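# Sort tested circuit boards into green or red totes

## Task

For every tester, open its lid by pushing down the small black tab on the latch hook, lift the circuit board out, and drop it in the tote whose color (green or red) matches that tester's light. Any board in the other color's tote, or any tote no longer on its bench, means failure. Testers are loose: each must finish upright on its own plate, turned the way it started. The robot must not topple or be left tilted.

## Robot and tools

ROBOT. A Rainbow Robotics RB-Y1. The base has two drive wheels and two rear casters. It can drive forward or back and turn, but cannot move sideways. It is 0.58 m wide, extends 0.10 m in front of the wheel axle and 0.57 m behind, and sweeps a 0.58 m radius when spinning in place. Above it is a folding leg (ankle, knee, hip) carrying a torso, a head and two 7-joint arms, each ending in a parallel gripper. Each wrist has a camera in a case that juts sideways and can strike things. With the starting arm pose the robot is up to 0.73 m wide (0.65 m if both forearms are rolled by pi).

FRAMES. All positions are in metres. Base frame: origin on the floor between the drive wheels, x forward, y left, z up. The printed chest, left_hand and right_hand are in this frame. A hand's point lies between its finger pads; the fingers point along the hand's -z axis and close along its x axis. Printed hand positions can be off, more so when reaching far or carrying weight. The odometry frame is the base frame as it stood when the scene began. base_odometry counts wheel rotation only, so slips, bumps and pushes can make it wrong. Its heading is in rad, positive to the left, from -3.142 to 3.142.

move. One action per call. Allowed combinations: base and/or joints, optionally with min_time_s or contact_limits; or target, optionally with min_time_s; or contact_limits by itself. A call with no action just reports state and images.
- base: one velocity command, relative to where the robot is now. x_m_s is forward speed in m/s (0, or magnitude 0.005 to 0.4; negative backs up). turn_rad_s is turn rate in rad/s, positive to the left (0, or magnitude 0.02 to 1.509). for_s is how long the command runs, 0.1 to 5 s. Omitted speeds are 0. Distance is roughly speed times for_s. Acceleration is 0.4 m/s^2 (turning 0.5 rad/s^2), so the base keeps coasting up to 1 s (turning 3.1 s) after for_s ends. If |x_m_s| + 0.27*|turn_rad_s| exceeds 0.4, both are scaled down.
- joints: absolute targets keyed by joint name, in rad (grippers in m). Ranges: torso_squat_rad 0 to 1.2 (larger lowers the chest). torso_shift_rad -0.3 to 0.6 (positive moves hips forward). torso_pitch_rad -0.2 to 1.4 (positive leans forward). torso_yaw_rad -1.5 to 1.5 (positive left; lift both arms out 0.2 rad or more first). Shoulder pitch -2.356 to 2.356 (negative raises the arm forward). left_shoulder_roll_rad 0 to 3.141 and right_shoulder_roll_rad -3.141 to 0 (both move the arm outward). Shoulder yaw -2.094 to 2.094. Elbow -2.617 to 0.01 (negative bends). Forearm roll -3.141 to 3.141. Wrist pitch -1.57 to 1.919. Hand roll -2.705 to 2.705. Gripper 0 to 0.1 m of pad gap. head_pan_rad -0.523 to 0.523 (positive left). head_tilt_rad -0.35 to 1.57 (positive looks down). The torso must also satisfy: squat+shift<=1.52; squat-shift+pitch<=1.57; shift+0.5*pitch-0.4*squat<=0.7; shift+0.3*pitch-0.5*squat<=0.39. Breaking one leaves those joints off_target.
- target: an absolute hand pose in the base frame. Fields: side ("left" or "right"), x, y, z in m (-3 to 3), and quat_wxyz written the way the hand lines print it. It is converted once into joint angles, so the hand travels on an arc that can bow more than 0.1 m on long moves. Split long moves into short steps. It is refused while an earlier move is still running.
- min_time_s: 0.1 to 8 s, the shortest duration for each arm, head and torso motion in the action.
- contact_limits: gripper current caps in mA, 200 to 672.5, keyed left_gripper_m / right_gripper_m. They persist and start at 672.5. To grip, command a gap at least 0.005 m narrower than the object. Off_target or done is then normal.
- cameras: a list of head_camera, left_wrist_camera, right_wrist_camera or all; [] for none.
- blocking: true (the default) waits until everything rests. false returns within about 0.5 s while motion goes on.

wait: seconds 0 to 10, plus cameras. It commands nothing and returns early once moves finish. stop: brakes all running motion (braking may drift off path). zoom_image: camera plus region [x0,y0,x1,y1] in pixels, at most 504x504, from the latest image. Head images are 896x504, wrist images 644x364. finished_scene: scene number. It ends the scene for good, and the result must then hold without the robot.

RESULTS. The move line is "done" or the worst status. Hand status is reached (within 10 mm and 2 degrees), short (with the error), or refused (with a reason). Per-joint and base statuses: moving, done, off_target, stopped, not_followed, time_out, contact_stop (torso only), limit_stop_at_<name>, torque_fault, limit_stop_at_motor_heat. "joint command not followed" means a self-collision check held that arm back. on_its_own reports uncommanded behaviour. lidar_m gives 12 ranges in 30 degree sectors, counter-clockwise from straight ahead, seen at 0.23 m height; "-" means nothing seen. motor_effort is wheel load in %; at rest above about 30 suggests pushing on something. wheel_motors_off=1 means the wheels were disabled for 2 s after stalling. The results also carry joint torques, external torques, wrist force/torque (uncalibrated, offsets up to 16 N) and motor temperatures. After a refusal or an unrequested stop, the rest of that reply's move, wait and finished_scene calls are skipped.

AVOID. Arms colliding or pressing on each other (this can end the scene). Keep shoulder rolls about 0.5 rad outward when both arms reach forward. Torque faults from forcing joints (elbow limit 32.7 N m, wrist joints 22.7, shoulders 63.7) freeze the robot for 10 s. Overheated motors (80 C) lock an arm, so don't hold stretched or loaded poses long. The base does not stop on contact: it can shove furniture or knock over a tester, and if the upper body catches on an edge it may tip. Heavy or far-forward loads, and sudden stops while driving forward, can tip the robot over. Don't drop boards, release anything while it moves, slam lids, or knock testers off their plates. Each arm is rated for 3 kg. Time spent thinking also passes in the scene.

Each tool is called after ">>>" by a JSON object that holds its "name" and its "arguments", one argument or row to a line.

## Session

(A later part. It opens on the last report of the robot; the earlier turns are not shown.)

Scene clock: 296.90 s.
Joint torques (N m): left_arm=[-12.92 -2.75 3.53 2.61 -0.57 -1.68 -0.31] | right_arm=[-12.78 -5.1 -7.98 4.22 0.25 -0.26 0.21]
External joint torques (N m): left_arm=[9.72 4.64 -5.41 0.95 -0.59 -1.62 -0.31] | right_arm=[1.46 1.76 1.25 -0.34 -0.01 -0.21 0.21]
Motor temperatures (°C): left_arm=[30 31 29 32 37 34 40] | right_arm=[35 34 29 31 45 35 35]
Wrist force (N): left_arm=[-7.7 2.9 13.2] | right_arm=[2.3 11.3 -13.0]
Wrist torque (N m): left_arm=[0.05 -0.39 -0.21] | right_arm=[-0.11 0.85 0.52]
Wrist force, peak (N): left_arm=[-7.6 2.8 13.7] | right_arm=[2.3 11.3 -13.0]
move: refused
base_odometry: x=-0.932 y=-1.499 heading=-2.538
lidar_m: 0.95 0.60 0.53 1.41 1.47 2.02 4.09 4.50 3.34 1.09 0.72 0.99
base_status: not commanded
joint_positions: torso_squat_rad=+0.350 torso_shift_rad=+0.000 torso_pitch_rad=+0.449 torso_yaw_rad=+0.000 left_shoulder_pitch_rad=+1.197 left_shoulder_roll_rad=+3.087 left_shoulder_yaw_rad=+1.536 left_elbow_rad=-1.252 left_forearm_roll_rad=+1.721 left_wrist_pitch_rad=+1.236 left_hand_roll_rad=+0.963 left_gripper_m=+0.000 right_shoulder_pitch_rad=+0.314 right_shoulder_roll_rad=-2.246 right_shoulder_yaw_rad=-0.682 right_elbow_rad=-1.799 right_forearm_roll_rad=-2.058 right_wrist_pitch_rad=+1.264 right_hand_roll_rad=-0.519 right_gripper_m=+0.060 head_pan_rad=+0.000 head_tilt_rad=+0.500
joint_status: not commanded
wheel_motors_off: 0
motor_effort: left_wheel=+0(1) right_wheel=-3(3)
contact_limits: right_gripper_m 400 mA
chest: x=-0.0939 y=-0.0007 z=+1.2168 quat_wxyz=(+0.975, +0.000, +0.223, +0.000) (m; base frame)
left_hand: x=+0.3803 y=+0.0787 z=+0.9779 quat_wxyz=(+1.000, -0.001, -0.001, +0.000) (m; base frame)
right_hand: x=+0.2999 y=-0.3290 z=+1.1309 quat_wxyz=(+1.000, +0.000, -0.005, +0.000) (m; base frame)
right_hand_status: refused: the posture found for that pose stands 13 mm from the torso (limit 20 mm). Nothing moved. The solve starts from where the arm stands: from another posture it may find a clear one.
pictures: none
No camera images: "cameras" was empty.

>>> {"name": "move", "arguments": {
  "target": {"side":"right","x":0.28,"y":-0.25,"z":1.06,"quat_wxyz":[0.857,0,-0.515,0]},
  "min_time_s": 2.5,
  "cameras": []
}}

>>> {"name": "move", "arguments": {
  "target": {"side":"right","x":0.26,"y":-0.1,"z":1.03,"quat_wxyz":[0.857,0,-0.515,0]},
  "min_time_s": 2.5,
  "cameras": ["head_camera"]
}}

Scene clock: 306.67 s.
Joint torques (N m): left_arm=[-13.22 -3.4 3.68 2.39 -0.26 -1.32 -0.34] | right_arm=[-9.41 2.38 -3.52 -3.13 0.77 1.47 0.24]
External joint torques (N m): left_arm=[9.42 3.99 -5.26 0.73 -0.29 -1.25 -0.34] | right_arm=[1.49 -1.01 1.03 0.54 -0.63 0.07 0.19]
Motor temperatures (°C): left_arm=[30 31 29 32 37 34 40] | right_arm=[35 34 29 31 45 35 35]
Wrist force (N): left_arm=[-6.3 2.6 12.5] | right_arm=[-3.6 10.8 -9.2]
Wrist torque (N m): left_arm=[0.01 -0.47 -0.22] | right_arm=[-0.13 0.51 0.46]
Wrist force, peak (N): left_arm=[-7.3 2.8 14.3] | right_arm=[1.6 14.2 -12.5]
move: short
base_odometry: x=-0.932 y=-1.499 heading=-2.538
lidar_m: 0.95 0.61 0.52 1.41 1.47 2.03 4.09 4.50 3.34 1.09 0.71 0.99
base_status: not commanded
joint_positions: torso_squat_rad=+0.350 torso_shift_rad=+0.000 torso_pitch_rad=+0.449 torso_yaw_rad=+0.000 left_shoulder_pitch_rad=+1.197 left_shoulder_roll_rad=+3.087 left_shoulder_yaw_rad=+1.536 left_elbow_rad=-1.252 left_forearm_roll_rad=+1.721 left_wrist_pitch_rad=+1.236 left_hand_roll_rad=+0.963 left_gripper_m=+0.000 right_shoulder_pitch_rad=+1.085 right_shoulder_roll_rad=-2.403 right_shoulder_yaw_rad=-0.524 right_elbow_rad=-2.617 right_forearm_roll_rad=+0.573 right_wrist_pitch_rad=+1.532 right_hand_roll_rad=-2.412 right_gripper_m=+0.060 head_pan_rad=+0.000 head_tilt_rad=+0.500
joint_status: all done
wheel_motors_off: 0
motor_effort: left_wheel=+2(3) right_wheel=-2(4)
contact_limits: right_gripper_m 400 mA
chest: x=-0.0939 y=-0.0007 z=+1.2168 quat_wxyz=(+0.975, +0.000, +0.223, +0.000) (m; base frame)
left_hand: x=+0.3803 y=+0.0787 z=+0.9779 quat_wxyz=(+1.000, -0.001, -0.001, +0.000) (m; base frame)
right_hand: x=+0.2809 y=-0.2503 z=+1.0593 quat_wxyz=(+0.825, +0.034, -0.564, +0.020) (m; base frame)
right_hand_status: short (checked arc, as near as the solve gets, planned for 2.5 s): 1 mm and 8.2 deg off. The place is met; only the turn is off.
pictures: none
No camera images: "cameras" was empty.

Scene clock: 309.50 s.
Joint torques (N m): left_arm=[-13.31 -3.37 3.81 2.35 -0.34 -1.2 -0.33] | right_arm=[-12.87 3.82 -6.9 -1.76 0.63 1.54 -0.22]
External joint torques (N m): left_arm=[9.34 4.01 -5.13 0.69 -0.36 -1.14 -0.33] | right_arm=[2.95 -1.27 -0.9 1.22 -0.45 0.07 -0.27]
Motor temperatures (°C): left_arm=[30 31 29 32 37 34 40] | right_arm=[35 34 29 31 45 35 35]
Wrist force (N): left_arm=[-6.9 1.1 12.6] | right_arm=[-3.7 10.6 -10.0]
Wrist torque (N m): left_arm=[-0.01 -0.43 -0.24] | right_arm=[-0.10 0.50 0.47]
Wrist force, peak (N): left_arm=[-7.2 1.7 15.2] | right_arm=[-3.8 10.9 -10.2]
move: short
base_odometry: x=-0.932 y=-1.499 heading=-2.538
lidar_m: 0.96 0.60 0.53 1.41 1.47 2.02 4.09 4.50 3.34 1.09 0.71 1.00
base_status: not commanded
joint_positions: torso_squat_rad=+0.350 torso_shift_rad=+0.000 torso_pitch_rad=+0.449 torso_yaw_rad=+0.000 left_shoulder_pitch_rad=+1.197 left_shoulder_roll_rad=+3.087 left_shoulder_yaw_rad=+1.536 left_elbow_rad=-1.252 left_forearm_roll_rad=+1.721 left_wrist_pitch_rad=+1.236 left_hand_roll_rad=+0.963 left_gripper_m=+0.000 right_shoulder_pitch_rad=+1.114 right_shoulder_roll_rad=-3.141 right_shoulder_yaw_rad=-1.028 right_elbow_rad=-2.532 right_forearm_roll_rad=-0.267 right_wrist_pitch_rad=+1.919 right_hand_roll_rad=-2.550 right_gripper_m=+0.060 head_pan_rad=+0.000 head_tilt_rad=+0.500
joint_status: all done
wheel_motors_off: 0
motor_effort: left_wheel=+1(3) right_wheel=-3(4)
contact_limits: right_gripper_m 400 mA
chest: x=-0.0939 y=-0.0007 z=+1.2168 quat_wxyz=(+0.975, +0.000, +0.223, +0.000) (m; base frame)
left_hand: x=+0.3803 y=+0.0787 z=+0.9779 quat_wxyz=(+1.000, -0.001, -0.001, +0.000) (m; base frame)
right_hand: x=+0.2606 y=-0.1002 z=+1.0303 quat_wxyz=(+0.866, +0.010, -0.500, +0.006) (m; base frame)
right_hand_status: short (checked arc, as near as the solve gets, planned for 2.5 s): 1 mm and 2.4 deg off. The place is met; only the turn is off.
pictures: head_camera
camera_calibration:
head_camera: T_world_to_cam=[[0.0309638, -0.998754, 0.0391473, -0.0571938], [-0.788539, -0.0484766, -0.613071, 0.919555], [0.614204, -0.0118862, -0.789058, 1.02592], [0, 0, 0, 1]] pos_world=[0.0967547, -0.000351349, 1.3755]

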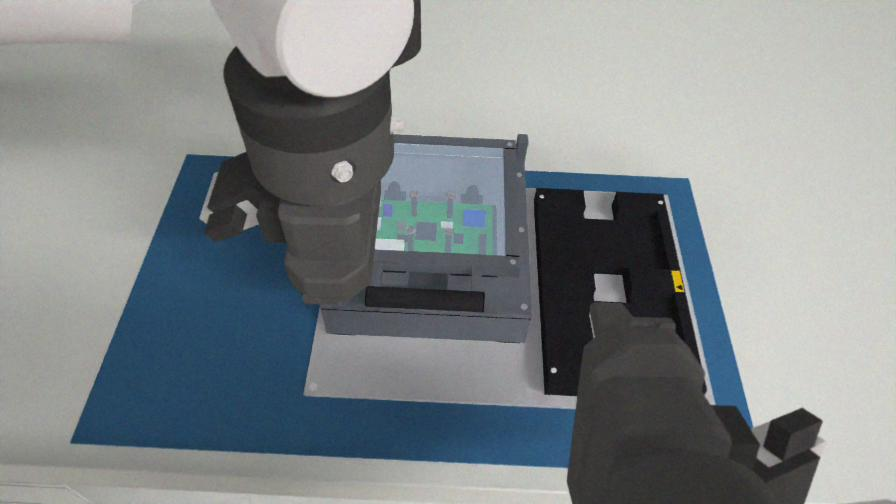

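>>> {"name": "move", "arguments": {
  "target": {"side":"right","x":0.27,"y":-0.002,"z":1.015,"quat_wxyz":[0.857,0,-0.515,0]},
  "min_time_s": 2.5,
  "cameras": ["head_camera"]
}}

>>> {"name": "move", "arguments": {
  "target": {"side":"right","x":0.32,"y":-0.002,"z":0.998,"quat_wxyz":[0.857,0,-0.515,0]},
  "min_time_s": 2,
  "cameras": ["head_camera","right_wrist_camera"]
}}

Scene clock: 317.50 s.
Joint torques (N m): left_arm=[-13.51 -3.37 3.71 2.35 -0.43 -1.24 -0.28] | right_arm=[-12.75 3.91 -6.87 -1.83 0.55 1.55 -0.16]
External joint torques (N m): left_arm=[9.14 4.01 -5.24 0.69 -0.45 -1.18 -0.28] | right_arm=[3.07 -1.18 -0.86 1.15 -0.53 0.07 -0.21]
Motor temperatures (°C): left_arm=[30 31 29 32 37 34 40] | right_arm=[35 33 29 31 45 35 35]
Wrist force (N): left_arm=[-7.2 1.0 14.0] | right_arm=[-3.5 10.7 -9.9]
Wrist torque (N m): left_arm=[-0.02 -0.47 -0.24] | right_arm=[-0.10 0.52 0.47]
Wrist force, peak (N): left_arm=[-7.2 0.8 14.8] | right_arm=[-3.3 11.1 -10.4]
move: refused
base_odometry: x=-0.932 y=-1.499 heading=-2.538
lidar_m: 0.96 0.60 0.53 1.41 1.47 2.03 4.09 4.50 3.34 1.09 0.72 0.99
base_status: not commanded
joint_positions: torso_squat_rad=+0.350 torso_shift_rad=+0.000 torso_pitch_rad=+0.449 torso_yaw_rad=+0.000 left_shoulder_pitch_rad=+1.197 left_shoulder_roll_rad=+3.087 left_shoulder_yaw_rad=+1.536 left_elbow_rad=-1.252 left_forearm_roll_rad=+1.721 left_wrist_pitch_rad=+1.236 left_hand_roll_rad=+0.963 left_gripper_m=+0.000 right_shoulder_pitch_rad=+1.114 right_shoulder_roll_rad=-3.141 right_shoulder_yaw_rad=-1.028 right_elbow_rad=-2.532 right_forearm_roll_rad=-0.267 right_wrist_pitch_rad=+1.919 right_hand_roll_rad=-2.550 right_gripper_m=+0.060 head_pan_rad=+0.000 head_tilt_rad=+0.500
joint_status: not commanded
wheel_motors_off: 0
motor_effort: left_wheel=+2(3) right_wheel=-2(3)
contact_limits: right_gripper_m 400 mA
chest: x=-0.0939 y=-0.0007 z=+1.2168 quat_wxyz=(+0.975, +0.000, +0.223, +0.000) (m; base frame)
left_hand: x=+0.3803 y=+0.0787 z=+0.9779 quat_wxyz=(+1.000, -0.001, -0.001, +0.000) (m; base frame)
right_hand: x=+0.2606 y=-0.1002 z=+1.0303 quat_wxyz=(+0.866, +0.010, -0.500, +0.006) (m; base frame)
right_hand_status: refused: the way to the posture found for that pose passes 20 mm from the torso (limit 20 mm); the posture itself is clear. Nothing moved. The way starts where the arm stands: move the arm first, then send the pose again.
pictures: head_camera
camera_calibration:
head_camera: T_world_to_cam=[[0.0309642, -0.998754, 0.0391474, -0.0571937], [-0.788539, -0.048477, -0.613071, 0.919555], [0.614205, -0.011886, -0.789057, 1.02592], [0, 0, 0, 1]] pos_world=[0.0967547, -0.000351057, 1.3755]

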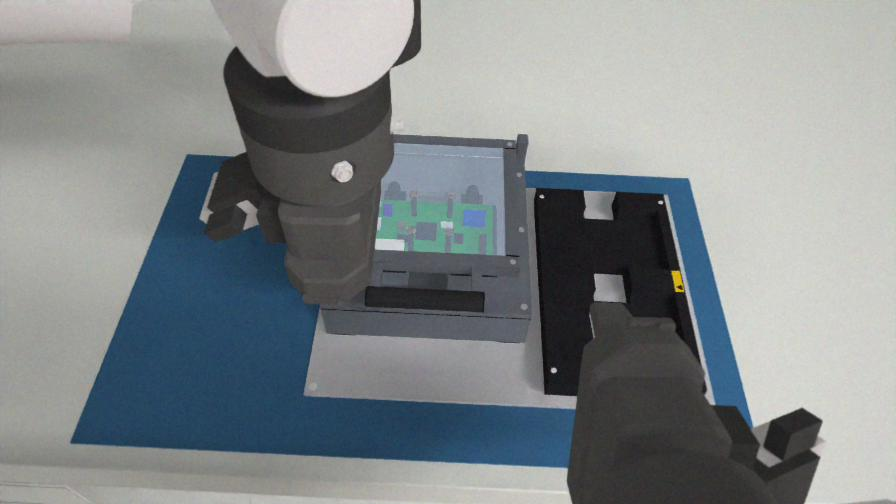

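not run: a stop that you did not command came earlier in this reply.

>>> {"name": "move", "arguments": {
  "target": {"side":"right","x":0.3,"y":-0.09,"z":1.03,"quat_wxyz":[0.857,0,-0.515,0]},
  "min_time_s": 1.5,
  "cameras": []
}}

>>> {"name": "move", "arguments": {
  "target": {"side":"right","x":0.3,"y":-0.002,"z":1.02,"quat_wxyz":[0.857,0,-0.515,0]},
  "min_time_s": 2.5,
  "cameras": ["head_camera"]
}}

>>> {"name": "move", "arguments": {
  "target": {"side":"right","x":0.325,"y":-0.002,"z":1.0,"quat_wxyz":[0.857,0,-0.515,0]},
  "min_time_s": 2,
  "cameras": ["head_camera","right_wrist_camera"]
}}

Scene clock: 327.83 s.
Joint torques (N m): left_arm=[-13.49 -3.1 3.57 2.42 -0.43 -1.15 -0.22] | right_arm=[-17.19 7.56 -7.55 -0.84 0.61 1.13 0.39]
External joint torques (N m): left_arm=[9.16 4.29 -5.37 0.76 -0.46 -1.09 -0.22] | right_arm=[-0.1 2.04 -0.81 1.03 -0.58 -0.33 0.34]
Motor temperatures (°C): left_arm=[30 31 29 32 37 34 40] | right_arm=[35 33 29 31 45 35 35]
Wrist force (N): left_arm=[-7.1 0.8 15.6] | right_arm=[-3.5 11.1 -9.9]
Wrist torque (N m): left_arm=[0.02 -0.41 -0.24] | right_arm=[-0.15 0.53 0.47]
Wrist force, peak (N): left_arm=[-7.3 0.8 15.7] | right_arm=[-3.7 10.8 -10.4]
move: done
base_odometry: x=-0.932 y=-1.499 heading=-2.538
lidar_m: 0.95 0.60 0.52 1.41 1.45 2.03 4.08 4.51 3.34 1.10 0.71 0.99
base_status: not commanded
joint_positions: torso_squat_rad=+0.350 torso_shift_rad=+0.000 torso_pitch_rad=+0.449 torso_yaw_rad=+0.000 left_shoulder_pitch_rad=+1.197 left_shoulder_roll_rad=+3.087 left_shoulder_yaw_rad=+1.536 left_elbow_rad=-1.252 left_forearm_roll_rad=+1.721 left_wrist_pitch_rad=+1.236 left_hand_roll_rad=+0.963 left_gripper_m=+0.000 right_shoulder_pitch_rad=+1.088 right_shoulder_roll_rad=-3.126 right_shoulder_yaw_rad=-1.054 right_elbow_rad=-2.394 right_forearm_roll_rad=-0.285 right_wrist_pitch_rad=+1.807 right_hand_roll_rad=-2.492 right_gripper_m=+0.060 head_pan_rad=+0.000 head_tilt_rad=+0.500
joint_status: all done
wheel_motors_off: 0
motor_effort: left_wheel=+2(3) right_wheel=-2(4)
contact_limits: right_gripper_m 400 mA
chest: x=-0.0939 y=-0.0007 z=+1.2168 quat_wxyz=(+0.975, +0.000, +0.223, +0.000) (m; base frame)
left_hand: x=+0.3803 y=+0.0787 z=+0.9779 quat_wxyz=(+1.000, -0.001, -0.001, +0.000) (m; base frame)
right_hand: x=+0.2997 y=-0.0900 z=+1.0300 quat_wxyz=(+0.857, +0.000, -0.515, +0.000) (m; base frame)
right_hand_status: reached (checked arc, planned for 1.5 s): 0 mm and 0.0 deg off.
pictures: none
No camera images: "cameras" was empty.

Scene clock: 330.67 s.
Joint torques (N m): left_arm=[-13.33 -3.57 3.58 2.33 -0.44 -1.15 -0.3] | right_arm=[-13.71 3.02 -9.82 -2.47 1.77 0.23 0.3]
External joint torques (N m): left_arm=[9.32 3.81 -5.37 0.68 -0.47 -1.08 -0.3] | right_arm=[3.19 -1.2 -0.57 1.39 -0.04 -0.22 0.25]
Motor temperatures (°C): left_arm=[30 31 29 32 37 34 40] | right_arm=[35 33 29 31 45 35 35]
Wrist force (N): left_arm=[-7.1 1.2 14.6] | right_arm=[-3.1 10.2 -10.3]
Wrist torque (N m): left_arm=[-0.03 -0.44 -0.23] | right_arm=[-0.06 0.55 0.48]
Wrist force, peak (N): left_arm=[-7.2 0.9 15.7] | right_arm=[-3.7 11.1 -10.0]
move: short
base_odometry: x=-0.932 y=-1.499 heading=-2.538
lidar_m: 0.96 0.61 0.53 1.40 1.47 2.03 4.09 4.50 3.34 1.09 0.73 0.99
base_status: not commanded
joint_positions: torso_squat_rad=+0.350 torso_shift_rad=+0.000 torso_pitch_rad=+0.449 torso_yaw_rad=+0.000 left_shoulder_pitch_rad=+1.197 left_shoulder_roll_rad=+3.087 left_shoulder_yaw_rad=+1.536 left_elbow_rad=-1.252 left_forearm_roll_rad=+1.721 left_wrist_pitch_rad=+1.236 left_hand_roll_rad=+0.963 left_gripper_m=+0.000 right_shoulder_pitch_rad=+1.559 right_shoulder_roll_rad=-3.141 right_shoulder_yaw_rad=-1.571 right_elbow_rad=-2.256 right_forearm_roll_rad=-0.050 right_wrist_pitch_rad=+1.697 right_hand_roll_rad=-1.936 right_gripper_m=+0.060 head_pan_rad=+0.000 head_tilt_rad=+0.500
joint_status: all done
wheel_motors_off: 0
motor_effort: left_wheel=+2(3) right_wheel=-3(4)
contact_limits: right_gripper_m 400 mA
chest: x=-0.0939 y=-0.0007 z=+1.2168 quat_wxyz=(+0.975, +0.000, +0.223, +0.000) (m; base frame)
left_hand: x=+0.3803 y=+0.0787 z=+0.9779 quat_wxyz=(+1.000, -0.001, -0.001, +0.000) (m; base frame)
right_hand: x=+0.3004 y=-0.0028 z=+1.0204 quat_wxyz=(+0.871, +0.078, -0.484, +0.047) (m; base frame)
right_hand_status: short (checked arc, as near as the solve gets, planned for 2.5 s): 1 mm and 11.2 deg off. The place is met; only the turn is off.
pictures: head_camera
camera_calibration:
head_camera: T_world_to_cam=[[0.03096, -0.998754, 0.0391406, -0.0571882], [-0.78853, -0.0484697, -0.613083, 0.919565], [0.614216, -0.0118825, -0.789049, 1.02591], [0, 0, 0, 1]] pos_world=[0.0967442, -0.000355459, 1.3755]

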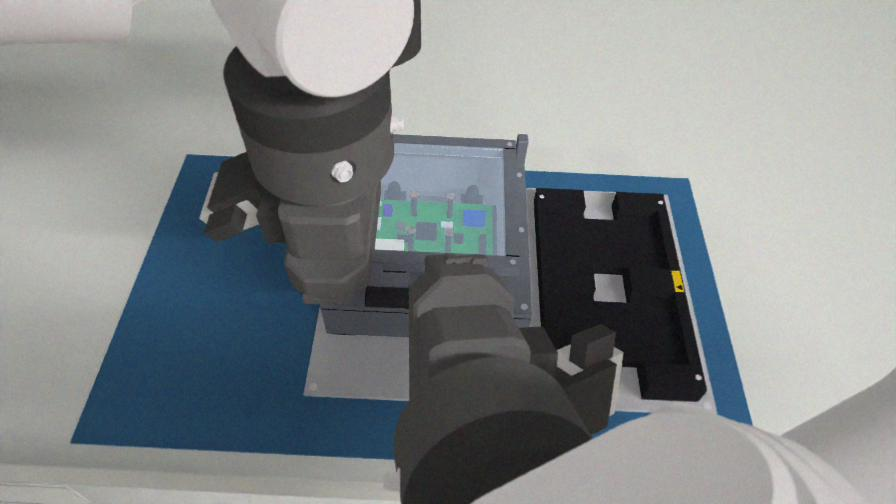

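Scene clock: 333.00 s.
Joint torques (N m): left_arm=[-13.19 -3.36 3.74 2.34 -0.41 -1.22 -0.27] | right_arm=[-14.6 3.35 -10.44 -2.4 1.84 0.2 0.35]
External joint torques (N m): left_arm=[9.46 4.03 -5.21 0.68 -0.44 -1.16 -0.27] | right_arm=[2.99 -1.05 -0.9 1.42 0.02 -0.24 0.3]
Motor temperatures (°C): left_arm=[30 31 29 32 37 34 40] | right_arm=[35 33 29 31 45 35 35]
Wrist force (N): left_arm=[-7.2 0.8 15.2] | right_arm=[-3.2 10.6 -10.2]
Wrist torque (N m): left_arm=[0.00 -0.42 -0.24] | right_arm=[-0.12 0.53 0.50]
Wrist force, peak (N): left_arm=[-7.3 0.8 16.1] | right_arm=[-3.2 10.5 -10.4]
move: short
base_odometry: x=-0.932 y=-1.499 heading=-2.538
lidar_m: 0.96 0.61 0.53 1.40 1.47 2.02 4.09 4.51 3.35 1.08 0.72 0.99
base_status: not commanded
joint_positions: torso_squat_rad=+0.350 torso_shift_rad=+0.000 torso_pitch_rad=+0.449 torso_yaw_rad=+0.000 left_shoulder_pitch_rad=+1.197 left_shoulder_roll_rad=+3.087 left_shoulder_yaw_rad=+1.536 left_elbow_rad=-1.252 left_forearm_roll_rad=+1.721 left_wrist_pitch_rad=+1.236 left_hand_roll_rad=+0.963 left_gripper_m=+0.000 right_shoulder_pitch_rad=+1.589 right_shoulder_roll_rad=-3.141 right_shoulder_yaw_rad=-1.571 right_elbow_rad=-2.135 right_forearm_roll_rad=-0.018 right_wrist_pitch_rad=+1.587 right_hand_roll_rad=-1.923 right_gripper_m=+0.060 head_pan_rad=+0.000 head_tilt_rad=+0.500
joint_status: all done
wheel_motors_off: 0
motor_effort: left_wheel=+2(3) right_wheel=-2(4)
contact_limits: right_gripper_m 400 mA
chest: x=-0.0939 y=-0.0007 z=+1.2168 quat_wxyz=(+0.975, +0.000, +0.223, +0.000) (m; base frame)
left_hand: x=+0.3803 y=+0.0787 z=+0.9779 quat_wxyz=(+1.000, -0.001, -0.001, +0.000) (m; base frame)
right_hand: x=+0.3253 y=-0.0028 z=+1.0004 quat_wxyz=(+0.870, +0.074, -0.486, +0.045) (m; base frame)
right_hand_status: short (checked arc, as near as the solve gets, planned for 2.0 s): 1 mm and 10.6 deg off. The place is met; only the turn is off.
pictures: head_camera, right_wrist_camera
camera_calibration:
head_camera: T_world_to_cam=[[0.0309599, -0.998754, 0.0391404, -0.057188], [-0.788529, -0.0484695, -0.613084, 0.919566], [0.614217, -0.0118824, -0.789047, 1.02591], [0, 0, 0, 1]] pos_world=[0.0967429, -0.000355545, 1.3755]
right_wrist_camera: T_world_to_cam=[[-0.512121, 0.0173291, -0.858739, 1.02823], [-0.501144, 0.805946, 0.315128, -0.116785], [0.697558, 0.591735, -0.404057, 0.250617], [0, 0, 0, 1]] pos_world=[0.293231, -0.0719952, 1.02105]

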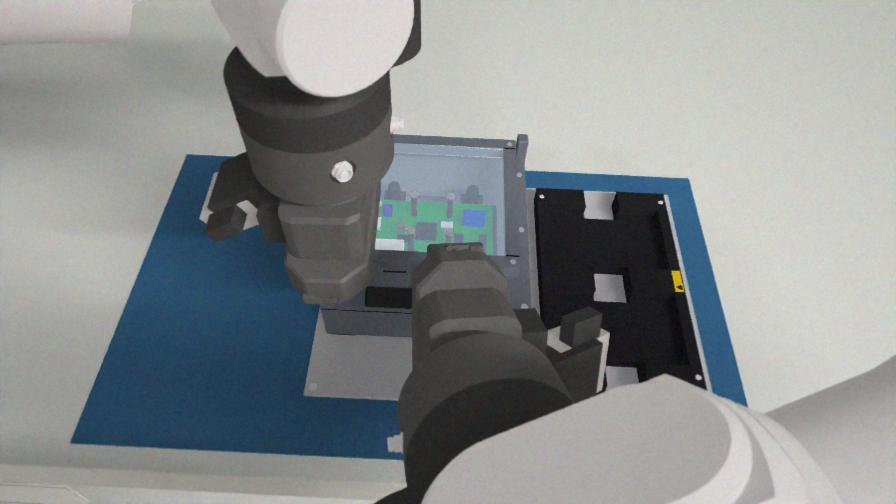

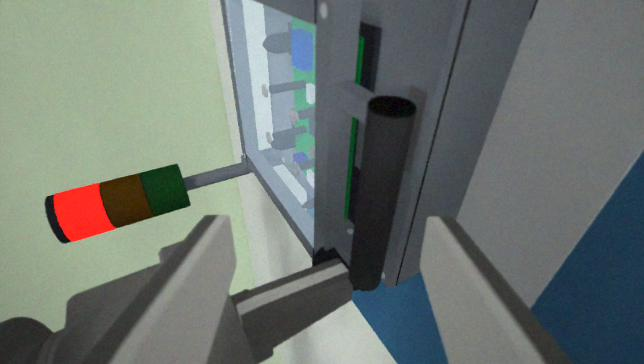

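>>> {"name": "move", "arguments": {
  "target": {"side":"right","x":0.352,"y":0.0,"z":0.983,"quat_wxyz":[0.857,0,-0.515,0]},
  "min_time_s": 2.5,
  "cameras": ["head_camera","right_wrist_camera"]
}}

Scene clock: 341.57 s.
Joint torques (N m): left_arm=[-13.36 -3.31 3.78 2.33 -0.43 -1.19 -0.27] | right_arm=[-15.28 3.45 -10.34 -2.2 1.85 0.11 0.41]
External joint torques (N m): left_arm=[9.28 4.08 -5.17 0.67 -0.46 -1.13 -0.27] | right_arm=[3.19 -1.26 -0.49 1.35 0.04 -0.32 0.36]
Motor temperatures (°C): left_arm=[30 31 29 32 37 34 40] | right_arm=[35 33 29 31 45 35 35]
Wrist force (N): left_arm=[-7.6 0.8 16.1] | right_arm=[-3.3 10.4 -10.1]
Wrist torque (N m): left_arm=[0.00 -0.44 -0.24] | right_arm=[-0.10 0.50 0.48]
Wrist force, peak (N): left_arm=[-7.7 1.0 16.3] | right_arm=[-3.4 10.5 -10.3]
move: short
base_odometry: x=-0.932 y=-1.499 heading=-2.538
lidar_m: 0.96 0.60 0.53 1.41 1.46 2.02 4.09 4.50 3.34 1.09 0.71 0.99
base_status: not commanded
joint_positions: torso_squat_rad=+0.350 torso_shift_rad=+0.000 torso_pitch_rad=+0.449 torso_yaw_rad=+0.000 left_shoulder_pitch_rad=+1.197 left_shoulder_roll_rad=+3.087 left_shoulder_yaw_rad=+1.536 left_elbow_rad=-1.252 left_forearm_roll_rad=+1.721 left_wrist_pitch_rad=+1.236 left_hand_roll_rad=+0.963 left_gripper_m=+0.000 right_shoulder_pitch_rad=+1.597 right_shoulder_roll_rad=-3.141 right_shoulder_yaw_rad=-1.571 right_elbow_rad=-2.011 right_forearm_roll_rad=-0.010 right_wrist_pitch_rad=+1.454 right_hand_roll_rad=-1.920 right_gripper_m=+0.060 head_pan_rad=+0.000 head_tilt_rad=+0.500
joint_status: all done
wheel_motors_off: 0
motor_effort: left_wheel=+1(3) right_wheel=-2(4)
contact_limits: right_gripper_m 400 mA
chest: x=-0.0939 y=-0.0007 z=+1.2168 quat_wxyz=(+0.975, +0.000, +0.223, +0.000) (m; base frame)
left_hand: x=+0.3803 y=+0.0787 z=+0.9779 quat_wxyz=(+1.000, -0.001, -0.001, +0.000) (m; base frame)
right_hand: x=+0.3523 y=-0.0008 z=+0.9835 quat_wxyz=(+0.870, +0.078, -0.485, +0.047) (m; base frame)
right_hand_status: short (checked arc, as near as the solve gets, planned for 2.5 s): 1 mm and 11.1 deg off. The place is met; only the turn is off.
pictures: head_camera, right_wrist_camera
camera_calibration:
head_camera: T_world_to_cam=[[0.030959, -0.998754, 0.0391412, -0.0571887], [-0.788518, -0.0484696, -0.613099, 0.919578], [0.614232, -0.0118826, -0.789036, 1.02591], [0, 0, 0, 1]] pos_world=[0.0967296, -0.000355459, 1.37551]
right_wrist_camera: T_world_to_cam=[[-0.514569, 0.0169445, -0.857282, 1.0269], [-0.506432, 0.800782, 0.319805, -0.102297], [0.691915, 0.598716, -0.403476, 0.225239], [0, 0, 0, 1]] pos_world=[0.320757, -0.0703368, 1.00393]

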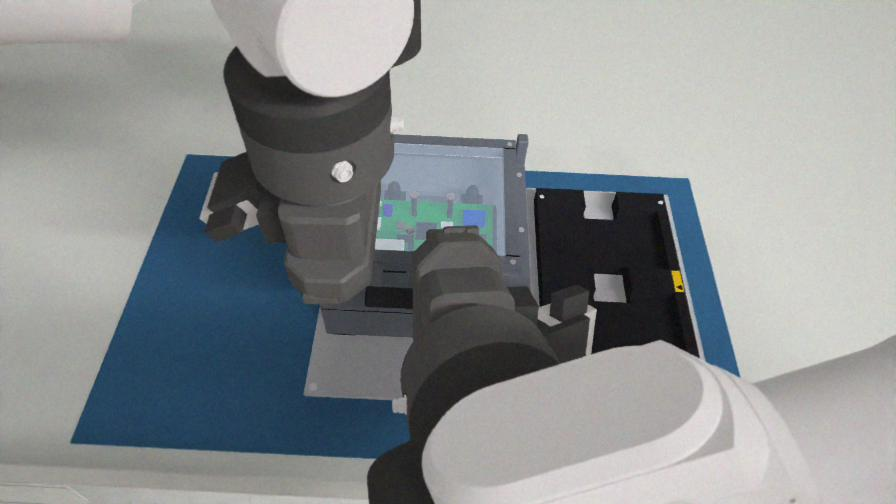

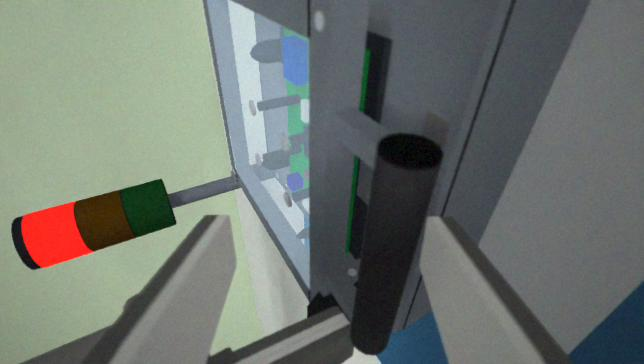

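>>> {"name": "move", "arguments": {
  "target": {"side":"right","x":0.347,"y":0.0,"z":0.970,"quat_wxyz":[0.857,0,-0.515,0]},
  "min_time_s": 1.5,
  "cameras": ["right_wrist_camera"]
}}

Scene clock: 349.40 s.
Joint torques (N m): left_arm=[-13.16 -3.25 3.69 2.36 -0.4 -1.25 -0.27] | right_arm=[-15.29 3.35 -10.26 -2.62 1.83 0.02 0.34]
External joint torques (N m): left_arm=[9.49 4.14 -5.25 0.7 -0.43 -1.19 -0.27] | right_arm=[2.83 -1.19 -0.57 1.28 0.03 -0.38 0.29]
Motor temperatures (°C): left_arm=[29 31 29 32 37 34 40] | right_arm=[35 33 29 31 45 35 35]
Wrist force (N): left_arm=[-7.5 1.0 15.6] | right_arm=[-2.9 10.2 -10.0]
Wrist torque (N m): left_arm=[-0.01 -0.44 -0.23] | right_arm=[-0.09 0.56 0.46]
Wrist force, peak (N): left_arm=[-7.3 0.9 16.5] | right_arm=[-3.1 10.7 -10.3]
move: short
base_odometry: x=-0.932 y=-1.499 heading=-2.538
lidar_m: 0.96 0.61 0.52 1.41 1.46 2.03 4.09 4.51 3.34 1.09 0.72 0.99
base_status: not commanded
joint_positions: torso_squat_rad=+0.350 torso_shift_rad=+0.000 torso_pitch_rad=+0.449 torso_yaw_rad=+0.000 left_shoulder_pitch_rad=+1.197 left_shoulder_roll_rad=+3.087 left_shoulder_yaw_rad=+1.536 left_elbow_rad=-1.252 left_forearm_roll_rad=+1.721 left_wrist_pitch_rad=+1.236 left_hand_roll_rad=+0.963 left_gripper_m=+0.000 right_shoulder_pitch_rad=+1.643 right_shoulder_roll_rad=-3.141 right_shoulder_yaw_rad=-1.571 right_elbow_rad=-2.000 right_forearm_roll_rad=+0.035 right_wrist_pitch_rad=+1.421 right_hand_roll_rad=-1.916 right_gripper_m=+0.060 head_pan_rad=+0.000 head_tilt_rad=+0.500
joint_status: all done
wheel_motors_off: 0
motor_effort: left_wheel=+1(4) right_wheel=-2(3)
contact_limits: right_gripper_m 400 mA
chest: x=-0.0939 y=-0.0007 z=+1.2168 quat_wxyz=(+0.975, +0.000, +0.223, +0.000) (m; base frame)
left_hand: x=+0.3803 y=+0.0787 z=+0.9779 quat_wxyz=(+1.000, -0.001, -0.001, +0.000) (m; base frame)
right_hand: x=+0.3473 y=-0.0008 z=+0.9705 quat_wxyz=(+0.871, +0.086, -0.481, +0.052) (m; base frame)
right_hand_status: short (checked arc, as near as the solve gets, planned for 1.5 s): 1 mm and 12.3 deg off. The place is met; only the turn is off.
pictures: right_wrist_camera
camera_calibration:
right_wrist_camera: T_world_to_cam=[[-0.521453, 0.0157619, -0.853135, 1.01154], [-0.518013, 0.788654, 0.33119, -0.107697], [0.678048, 0.614635, -0.403081, 0.227897], [0, 0, 0, 1]] pos_world=[0.317154, -0.0710816, 0.990505]

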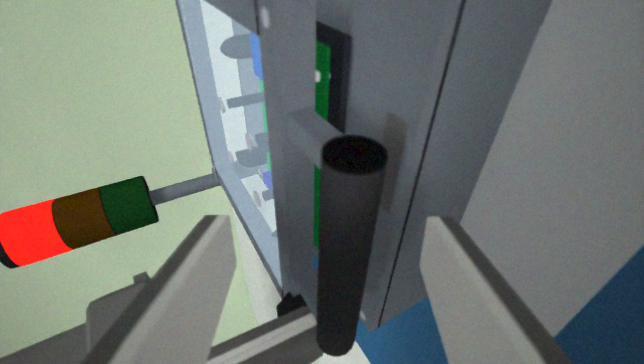

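>>> {"name": "move", "arguments": {
  "joints": {"right_gripper_m":0.0},
  "cameras": []
}}

>>> {"name": "move", "arguments": {
  "target": {"side":"left","x":0.380,"y":0.079,"z":0.970,"quat_wxyz":[1,0,0,0]},
  "min_time_s": 1,
  "cameras": ["head_camera","left_wrist_camera","right_wrist_camera"]
}}

Scene clock: 354.83 s.
Joint torques (N m): left_arm=[-11.21 -3.31 3.24 2.34 -0.74 -1.29 -0.22] | right_arm=[-25.77 6.17 -16.25 -3.27 6.37 2.12 0.48]
External joint torques (N m): left_arm=[11.44 4.08 -5.71 0.68 -0.77 -1.23 -0.22] | right_arm=[-7.69 1.65 -6.58 0.65 4.57 1.72 0.43]
Motor temperatures (°C): left_arm=[29 31 29 32 37 34 40] | right_arm=[35 33 29 31 45 35 35]
Wrist force (N): left_arm=[-8.5 0.3 21.7] | right_arm=[-25.0 10.6 -21.3]
Wrist torque (N m): left_arm=[-0.01 -0.43 -0.22] | right_arm=[-0.07 0.92 0.18]
Wrist force, peak (N): left_arm=[-9.8 1.6 24.0] | right_arm=[-29.8 11.3 -23.6]
move: off_target
base_odometry: x=-0.932 y=-1.499 heading=-2.538
lidar_m: 0.95 0.60 0.53 1.41 1.47 2.02 4.08 4.51 3.34 1.09 0.71 0.99
base_status: not commanded
joint_positions: torso_squat_rad=+0.350 torso_shift_rad=+0.000 torso_pitch_rad=+0.449 torso_yaw_rad=+0.000 left_shoulder_pitch_rad=+1.197 left_shoulder_roll_rad=+3.087 left_shoulder_yaw_rad=+1.536 left_elbow_rad=-1.252 left_forearm_roll_rad=+1.721 left_wrist_pitch_rad=+1.236 left_hand_roll_rad=+0.963 left_gripper_m=+0.000 right_shoulder_pitch_rad=+1.646 right_shoulder_roll_rad=-3.141 right_shoulder_yaw_rad=-1.569 right_elbow_rad=-1.999 right_forearm_roll_rad=+0.034 right_wrist_pitch_rad=+1.421 right_hand_roll_rad=-1.916 right_gripper_m=+0.015 head_pan_rad=+0.000 head_tilt_rad=+0.500
joint_status: right_gripper_m off_target (ended at +0.015, target +0.000)
wheel_motors_off: 0
motor_effort: left_wheel=+2(4) right_wheel=-1(4)
contact_limits: right_gripper_m 400 mA
chest: x=-0.0939 y=-0.0007 z=+1.2168 quat_wxyz=(+0.975, +0.000, +0.223, +0.000) (m; base frame)
left_hand: x=+0.3805 y=+0.0785 z=+0.9781 quat_wxyz=(+1.000, -0.001, -0.002, +0.000) (m; base frame)
right_hand: x=+0.3461 y=-0.0011 z=+0.9685 quat_wxyz=(+0.872, +0.086, -0.479, +0.052) (m; base frame)
pictures: none
No camera images: "cameras" was empty.

Scene clock: 356.17 s.
Joint torques (N m): left_arm=[6.37 4.21 -7.72 5.64 -4.06 -7.88 -0.19] | right_arm=[-28.99 6.15 -18.91 -8.24 8.06 2.73 0.39]
External joint torques (N m): left_arm=[29.07 11.61 -16.62 3.99 -4.08 -7.8 -0.19] | right_arm=[-10.9 1.61 -9.24 -4.33 6.26 2.33 0.34]
Motor temperatures (°C): left_arm=[29 31 29 32 37 34 40] | right_arm=[35 33 29 31 45 35 35]
Wrist force (N): left_arm=[-36.6 14.1 82.0] | right_arm=[-32.4 9.0 -44.8]
Wrist torque (N m): left_arm=[0.36 -0.19 -0.27] | right_arm=[-0.06 1.12 0.18]
Wrist force, peak (N): left_arm=[-36.7 14.3 83.3] | right_arm=[-31.8 11.8 -51.2]
move: done
base_odometry: x=-0.932 y=-1.499 heading=-2.538
lidar_m: 0.95 0.60 0.53 1.41 1.47 2.03 4.09 4.51 3.34 1.09 0.71 0.99
base_status: not commanded
joint_positions: torso_squat_rad=+0.350 torso_shift_rad=-0.001 torso_pitch_rad=+0.448 torso_yaw_rad=+0.000 left_shoulder_pitch_rad=+1.203 left_shoulder_roll_rad=+3.094 left_shoulder_yaw_rad=+1.535 left_elbow_rad=-1.241 left_forearm_roll_rad=+1.717 left_wrist_pitch_rad=+1.228 left_hand_roll_rad=+0.960 left_gripper_m=+0.000 right_shoulder_pitch_rad=+1.647 right_shoulder_roll_rad=-3.141 right_shoulder_yaw_rad=-1.569 right_elbow_rad=-1.998 right_forearm_roll_rad=+0.033 right_wrist_pitch_rad=+1.421 right_hand_roll_rad=-1.916 right_gripper_m=+0.015 head_pan_rad=+0.000 head_tilt_rad=+0.500
joint_status: all done
wheel_motors_off: 0
motor_effort: left_wheel=+6(8) right_wheel=-2(3)
contact_limits: right_gripper_m 400 mA
chest: x=-0.0946 y=-0.0007 z=+1.2169 quat_wxyz=(+0.975, +0.000, +0.222, +0.000) (m; base frame)
left_hand: x=+0.3814 y=+0.0779 z=+0.9754 quat_wxyz=(+1.000, -0.002, -0.004, +0.000) (m; base frame)
left_hand_status: reached (checked arc, planned for 1.0 s): 6 mm and 0.5 deg off.
right_hand: x=+0.3457 y=-0.0014 z=+0.9685 quat_wxyz=(+0.872, +0.085, -0.479, +0.052) (m; base frame)
pictures: head_camera, left_wrist_camera, right_wrist_camera
camera_calibration:
head_camera: T_world_to_cam=[[0.0312876, -0.998749, 0.0390161, -0.0569642], [-0.787746, -0.0486664, -0.614074, 0.920363], [0.615205, -0.0115219, -0.788283, 1.02562], [0, 0, 0, 1]] pos_world=[0.09583, -0.000285134, 1.37587]
left_wrist_camera: T_world_to_cam=[[0.999869, 0.0154961, -0.00458967, -0.379456], [0.0157489, -0.870466, 0.491977, -0.383815], [0.00362855, -0.491985, -0.870596, 0.955176], [0, 0, 0, 1]] pos_world=[0.381985, 0.141714, 1.01866]
right_wrist_camera: T_world_to_cam=[[-0.525088, 0.0137644, -0.850936, 1.00816], [-0.516274, 0.789726, 0.331352, -0.108141], [0.676567, 0.613306, -0.40757, 0.233431], [0, 0, 0, 1]] pos_world=[0.315611, -0.0716393, 0.988853]

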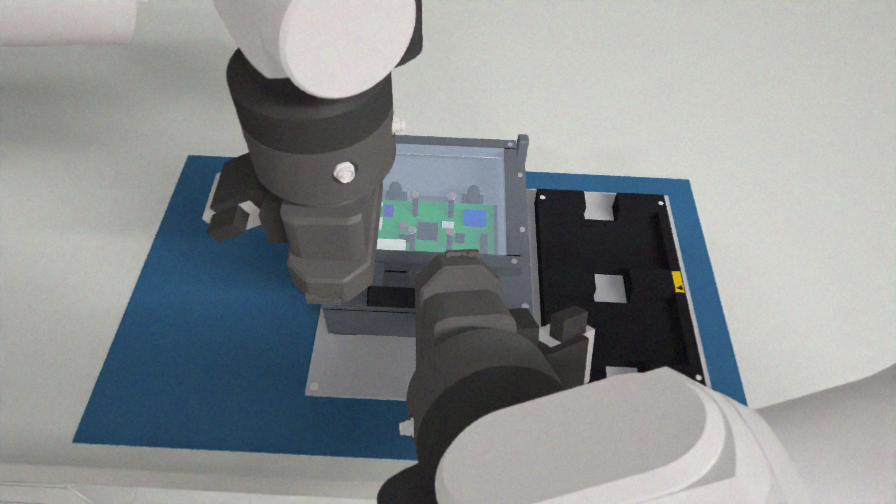

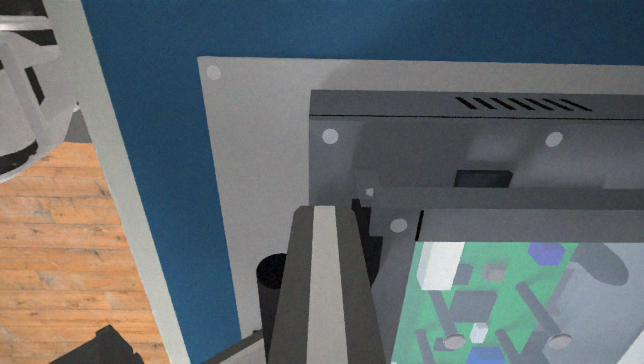

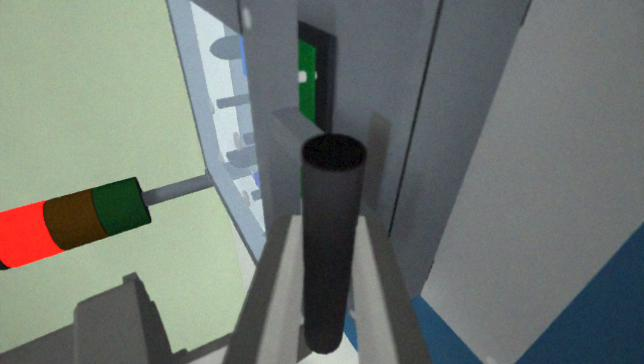

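>>> {"name": "move", "arguments": {
  "target": {"side":"left","x":0.380,"y":0.079,"z":0.9765,"quat_wxyz":[1,0,0,0]},
  "min_time_s": 0.5,
  "cameras": []
}}

>>> {"name": "move", "arguments": {
  "target": {"side":"right","x":0.352,"y":0.0,"z":0.983,"quat_wxyz":[0.872,0.086,-0.479,0.052]},
  "min_time_s": 2,
  "cameras": ["head_camera","left_wrist_camera","right_wrist_camera"]
}}

Scene clock: 361.83 s.
Joint torques (N m): left_arm=[-9.76 -3.77 2.92 3.31 -0.93 -2.35 -0.19] | right_arm=[-28.48 6.06 -17.95 -2.94 6.82 1.56 0.4]
External joint torques (N m): left_arm=[12.94 3.64 -5.98 1.65 -0.96 -2.29 -0.19] | right_arm=[-10.4 1.53 -8.29 0.98 5.02 1.16 0.35]
Motor temperatures (°C): left_arm=[29 31 29 32 37 34 40] | right_arm=[35 33 29 31 46 35 35]
Wrist force (N): left_arm=[-12.3 4.8 24.3] | right_arm=[-23.8 7.3 -10.5]
Wrist torque (N m): left_arm=[0.05 -0.48 -0.31] | right_arm=[-0.12 0.94 0.18]
Wrist force, peak (N): left_arm=[-36.5 14.0 82.9] | right_arm=[-33.7 9.2 -45.4]
move: done
base_odometry: x=-0.932 y=-1.499 heading=-2.538
lidar_m: 0.96 0.61 0.52 1.41 1.47 2.03 4.09 4.50 3.34 1.09 0.71 0.99
base_status: not commanded
joint_positions: torso_squat_rad=+0.350 torso_shift_rad=-0.001 torso_pitch_rad=+0.449 torso_yaw_rad=+0.000 left_shoulder_pitch_rad=+1.198 left_shoulder_roll_rad=+3.093 left_shoulder_yaw_rad=+1.537 left_elbow_rad=-1.241 left_forearm_roll_rad=+1.724 left_wrist_pitch_rad=+1.238 left_hand_roll_rad=+0.957 left_gripper_m=+0.000 right_shoulder_pitch_rad=+1.646 right_shoulder_roll_rad=-3.141 right_shoulder_yaw_rad=-1.569 right_elbow_rad=-2.000 right_forearm_roll_rad=+0.033 right_wrist_pitch_rad=+1.421 right_hand_roll_rad=-1.916 right_gripper_m=+0.015 head_pan_rad=+0.000 head_tilt_rad=+0.500
joint_status: all done
wheel_motors_off: 0
motor_effort: left_wheel=+8(9) right_wheel=-3(3)
contact_limits: right_gripper_m 400 mA
chest: x=-0.0942 y=-0.0007 z=+1.2168 quat_wxyz=(+0.975, +0.000, +0.222, +0.000) (m; base frame)
left_hand: x=+0.3810 y=+0.0781 z=+0.9778 quat_wxyz=(+1.000, -0.001, -0.001, +0.000) (m; base frame)
left_hand_status: reached (checked arc, planned for 0.5 s): 2 mm and 0.2 deg off.
right_hand: x=+0.3456 y=-0.0013 z=+0.9684 quat_wxyz=(+0.872, +0.086, -0.479, +0.052) (m; base frame)
pictures: none
No camera images: "cameras" was empty.

Scene clock: 364.17 s.
Joint torques (N m): left_arm=[-1.07 1.59 -1.4 1.16 -0.82 -3.42 -0.14] | right_arm=[-39.57 8.48 -27.66 -9.46 11.47 3.11 0.1]
External joint torques (N m): left_arm=[21.65 8.99 -10.31 -0.51 -0.84 -3.35 -0.14] | right_arm=[-21.26 3.76 -17.83 -5.72 9.67 2.74 0.05]
Motor temperatures (°C): left_arm=[29 31 29 32 37 34 40] | right_arm=[36 33 29 31 47 35 35]
Wrist force (N): left_arm=[-14.9 11.2 53.2] | right_arm=[-46.1 6.8 -47.9]
Wrist torque (N m): left_arm=[-0.29 -0.64 -0.03] | right_arm=[-0.22 1.51 0.76]
Wrist force, peak (N): left_arm=[-16.5 11.7 54.9] | right_arm=[-45.1 6.9 -50.3]
move: done
base_odometry: x=-0.932 y=-1.499 heading=-2.538
lidar_m: 0.96 0.61 0.52 1.40 1.47 2.04 4.09 4.51 3.34 1.09 0.71 0.99
base_status: not commanded
joint_positions: torso_squat_rad=+0.350 torso_shift_rad=+0.000 torso_pitch_rad=+0.449 torso_yaw_rad=+0.000 left_shoulder_pitch_rad=+1.196 left_shoulder_roll_rad=+3.091 left_shoulder_yaw_rad=+1.538 left_elbow_rad=-1.240 left_forearm_roll_rad=+1.724 left_wrist_pitch_rad=+1.238 left_hand_roll_rad=+0.957 left_gripper_m=+0.000 right_shoulder_pitch_rad=+1.624 right_shoulder_roll_rad=-3.127 right_shoulder_yaw_rad=-1.590 right_elbow_rad=-2.015 right_forearm_roll_rad=-0.008 right_wrist_pitch_rad=+1.422 right_hand_roll_rad=-1.896 right_gripper_m=+0.015 head_pan_rad=+0.000 head_tilt_rad=+0.500
joint_status: all done
wheel_motors_off: 0
motor_effort: left_wheel=+7(9) right_wheel=-2(4)
contact_limits: right_gripper_m 400 mA
chest: x=-0.0938 y=-0.0007 z=+1.2168 quat_wxyz=(+0.975, +0.000, +0.223, +0.000) (m; base frame)
left_hand: x=+0.3823 y=+0.0782 z=+0.9788 quat_wxyz=(+1.000, -0.001, -0.002, +0.000) (m; base frame)
right_hand: x=+0.3500 y=-0.0013 z=+0.9781 quat_wxyz=(+0.874, +0.084, -0.475, +0.053) (m; base frame)
right_hand_status: reached (checked arc, planned for 2.0 s): 5 mm and 0.5 deg off.
pictures: head_camera, left_wrist_camera, right_wrist_camera
camera_calibration:
head_camera: T_world_to_cam=[[0.0311972, -0.998751, 0.0390381, -0.057018], [-0.788649, -0.0485917, -0.61292, 0.919415], [0.614052, -0.011666, -0.78918, 1.02598], [0, 0, 0, 1]] pos_world=[0.0968726, -0.000301843, 1.37543]
left_wrist_camera: T_world_to_cam=[[0.99984, 0.0158472, -0.00832483, -0.376702], [0.017893, -0.871008, 0.490942, -0.384999], [0.000529073, -0.491012, -0.871152, 0.959923], [0, 0, 0, 1]] pos_world=[0.383023, 0.141966, 1.02212]
right_wrist_camera: T_world_to_cam=[[-0.532014, 0.0112098, -0.846661, 1.01677], [-0.513594, 0.790698, 0.333194, -0.11194], [0.673189, 0.612104, -0.414905, 0.242672], [0, 0, 0, 1]] pos_world=[0.320081, -0.071427, 0.998845]

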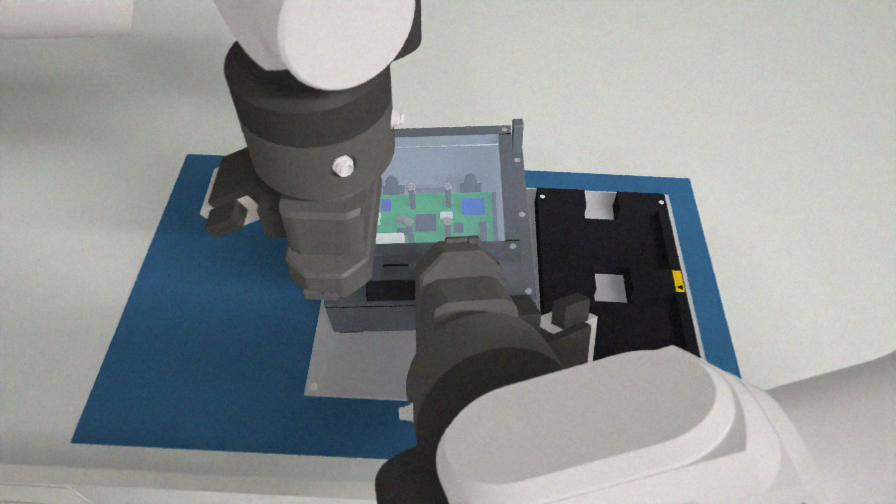

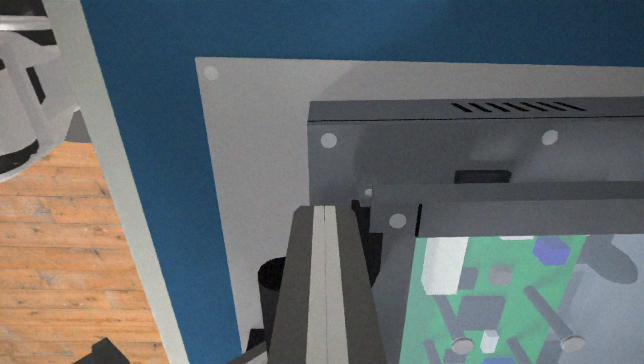

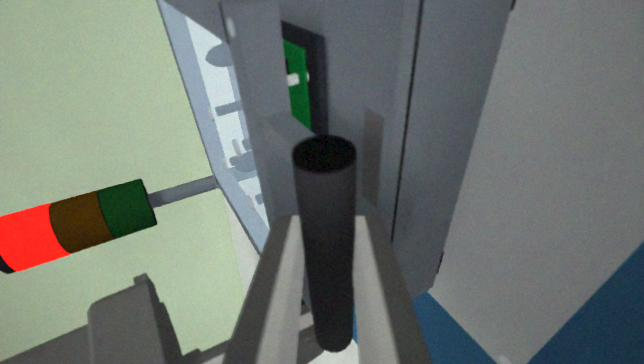

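>>> {"name": "move", "arguments": {
  "target": {"side":"right","x":0.348,"y":0,"z":0.972,"quat_wxyz":[0.872,0.086,-0.479,0.052]},
  "min_time_s": 2,
  "cameras": ["head_camera","left_wrist_camera"]
}}

>>> {"name": "zoom_image", "arguments": {
  "camera": "left_wrist_camera",
  "region": [200, 100, 450, 280]
}}

Scene clock: 398.57 s.
Joint torques (N m): left_arm=[-8.6 -4.25 -0.96 1.46 -0.89 0.18 -0.14] | right_arm=[-22.33 -4.74 -13.86 -6.45 5.5 -3.01 -0.37]
External joint torques (N m): left_arm=[14.1 3.16 -9.87 -0.21 -0.92 0.24 -0.14] | right_arm=[-4.15 -9.33 -4.14 -2.59 3.7 -3.41 -0.42]
Motor temperatures (°C): left_arm=[29 31 29 32 37 34 40] | right_arm=[38 34 30 32 53 35 35]
Wrist force (N): left_arm=[-5.7 -3.8 19.5] | right_arm=[-11.6 -7.4 -8.3]
Wrist torque (N m): left_arm=[-0.39 -0.55 -0.20] | right_arm=[-0.50 0.81 0.53]
Wrist force, peak (N): left_arm=[-14.9 11.6 54.7] | right_arm=[-47.0 6.6 -48.0]
move: done
base_odometry: x=-0.932 y=-1.499 heading=-2.538
lidar_m: 0.95 0.60 0.53 1.40 1.47 2.03 4.09 4.50 3.34 1.09 0.72 0.98
base_status: not commanded
joint_positions: torso_squat_rad=+0.350 torso_shift_rad=+0.000 torso_pitch_rad=+0.449 torso_yaw_rad=+0.000 left_shoulder_pitch_rad=+1.198 left_shoulder_roll_rad=+3.093 left_shoulder_yaw_rad=+1.538 left_elbow_rad=-1.240 left_forearm_roll_rad=+1.724 left_wrist_pitch_rad=+1.237 left_hand_roll_rad=+0.957 left_gripper_m=+0.000 right_shoulder_pitch_rad=+1.639 right_shoulder_roll_rad=-3.137 right_shoulder_yaw_rad=-1.575 right_elbow_rad=-2.001 right_forearm_roll_rad=+0.021 right_wrist_pitch_rad=+1.423 right_hand_roll_rad=-1.910 right_gripper_m=+0.014 head_pan_rad=+0.000 head_tilt_rad=+0.500
joint_status: all done
wheel_motors_off: 0
motor_effort: left_wheel=+6(8) right_wheel=-2(3)
contact_limits: right_gripper_m 400 mA
chest: x=-0.0939 y=-0.0010 z=+1.2168 quat_wxyz=(+0.975, +0.001, +0.223, +0.000) (m; base frame)
left_hand: x=+0.3817 y=+0.0772 z=+0.9779 quat_wxyz=(+1.000, -0.001, -0.001, +0.000) (m; base frame)
right_hand: x=+0.3483 y=-0.0025 z=+0.9712 quat_wxyz=(+0.873, +0.084, -0.478, +0.051) (m; base frame)
right_hand_status: reached (checked arc, planned for 2.0 s): 3 mm and 0.3 deg off.
pictures: head_camera, left_wrist_camera
camera_calibration:
head_camera: T_world_to_cam=[[0.0305809, -0.998777, 0.0388466, -0.0571509], [-0.788621, -0.0479886, -0.613004, 0.919478], [0.614118, -0.011889, -0.789124, 1.02595], [0, 0, 0, 1]] pos_world=[0.0968146, -0.000759071, 1.37546]
left_wrist_camera: T_world_to_cam=[[0.999847, 0.0143996, -0.00993171, -0.374354], [0.0174212, -0.87092, 0.491116, -0.385387], [-0.00157783, -0.491214, -0.871037, 0.959334], [0, 0, 0, 1]] pos_world=[0.382524, 0.140988, 1.02117]

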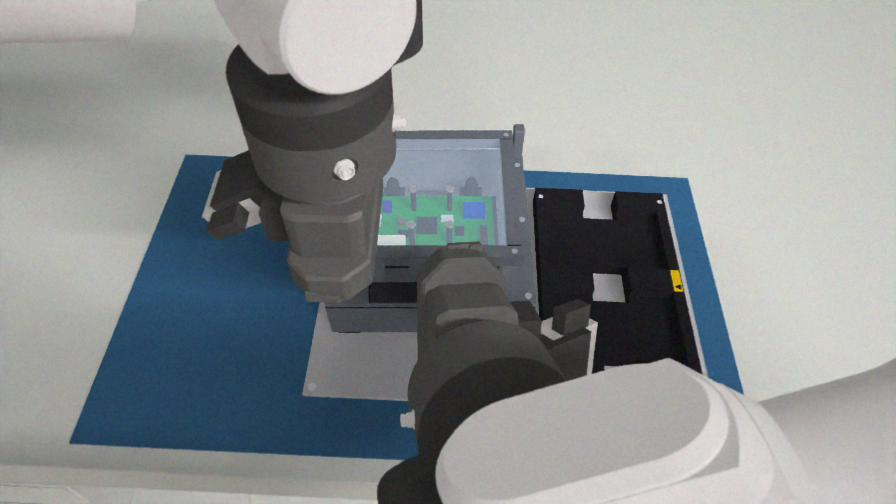

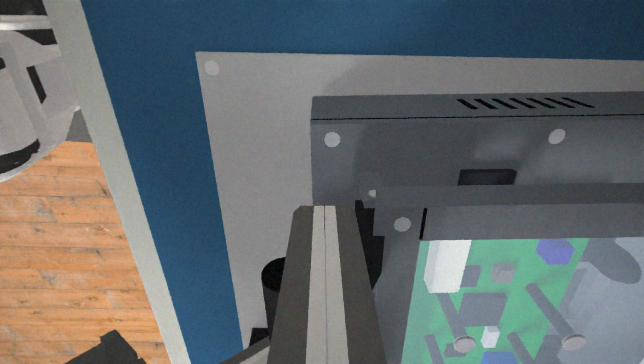

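Scaled by 2.016 from the camera's 644x364 image, which has a finer 920x520 frame.

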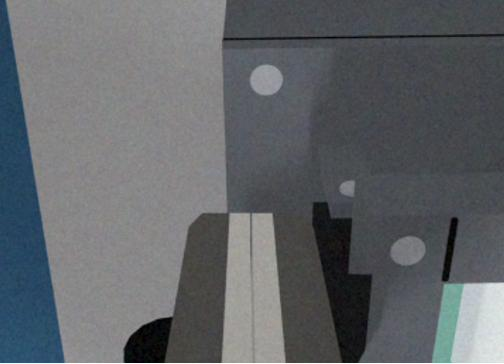

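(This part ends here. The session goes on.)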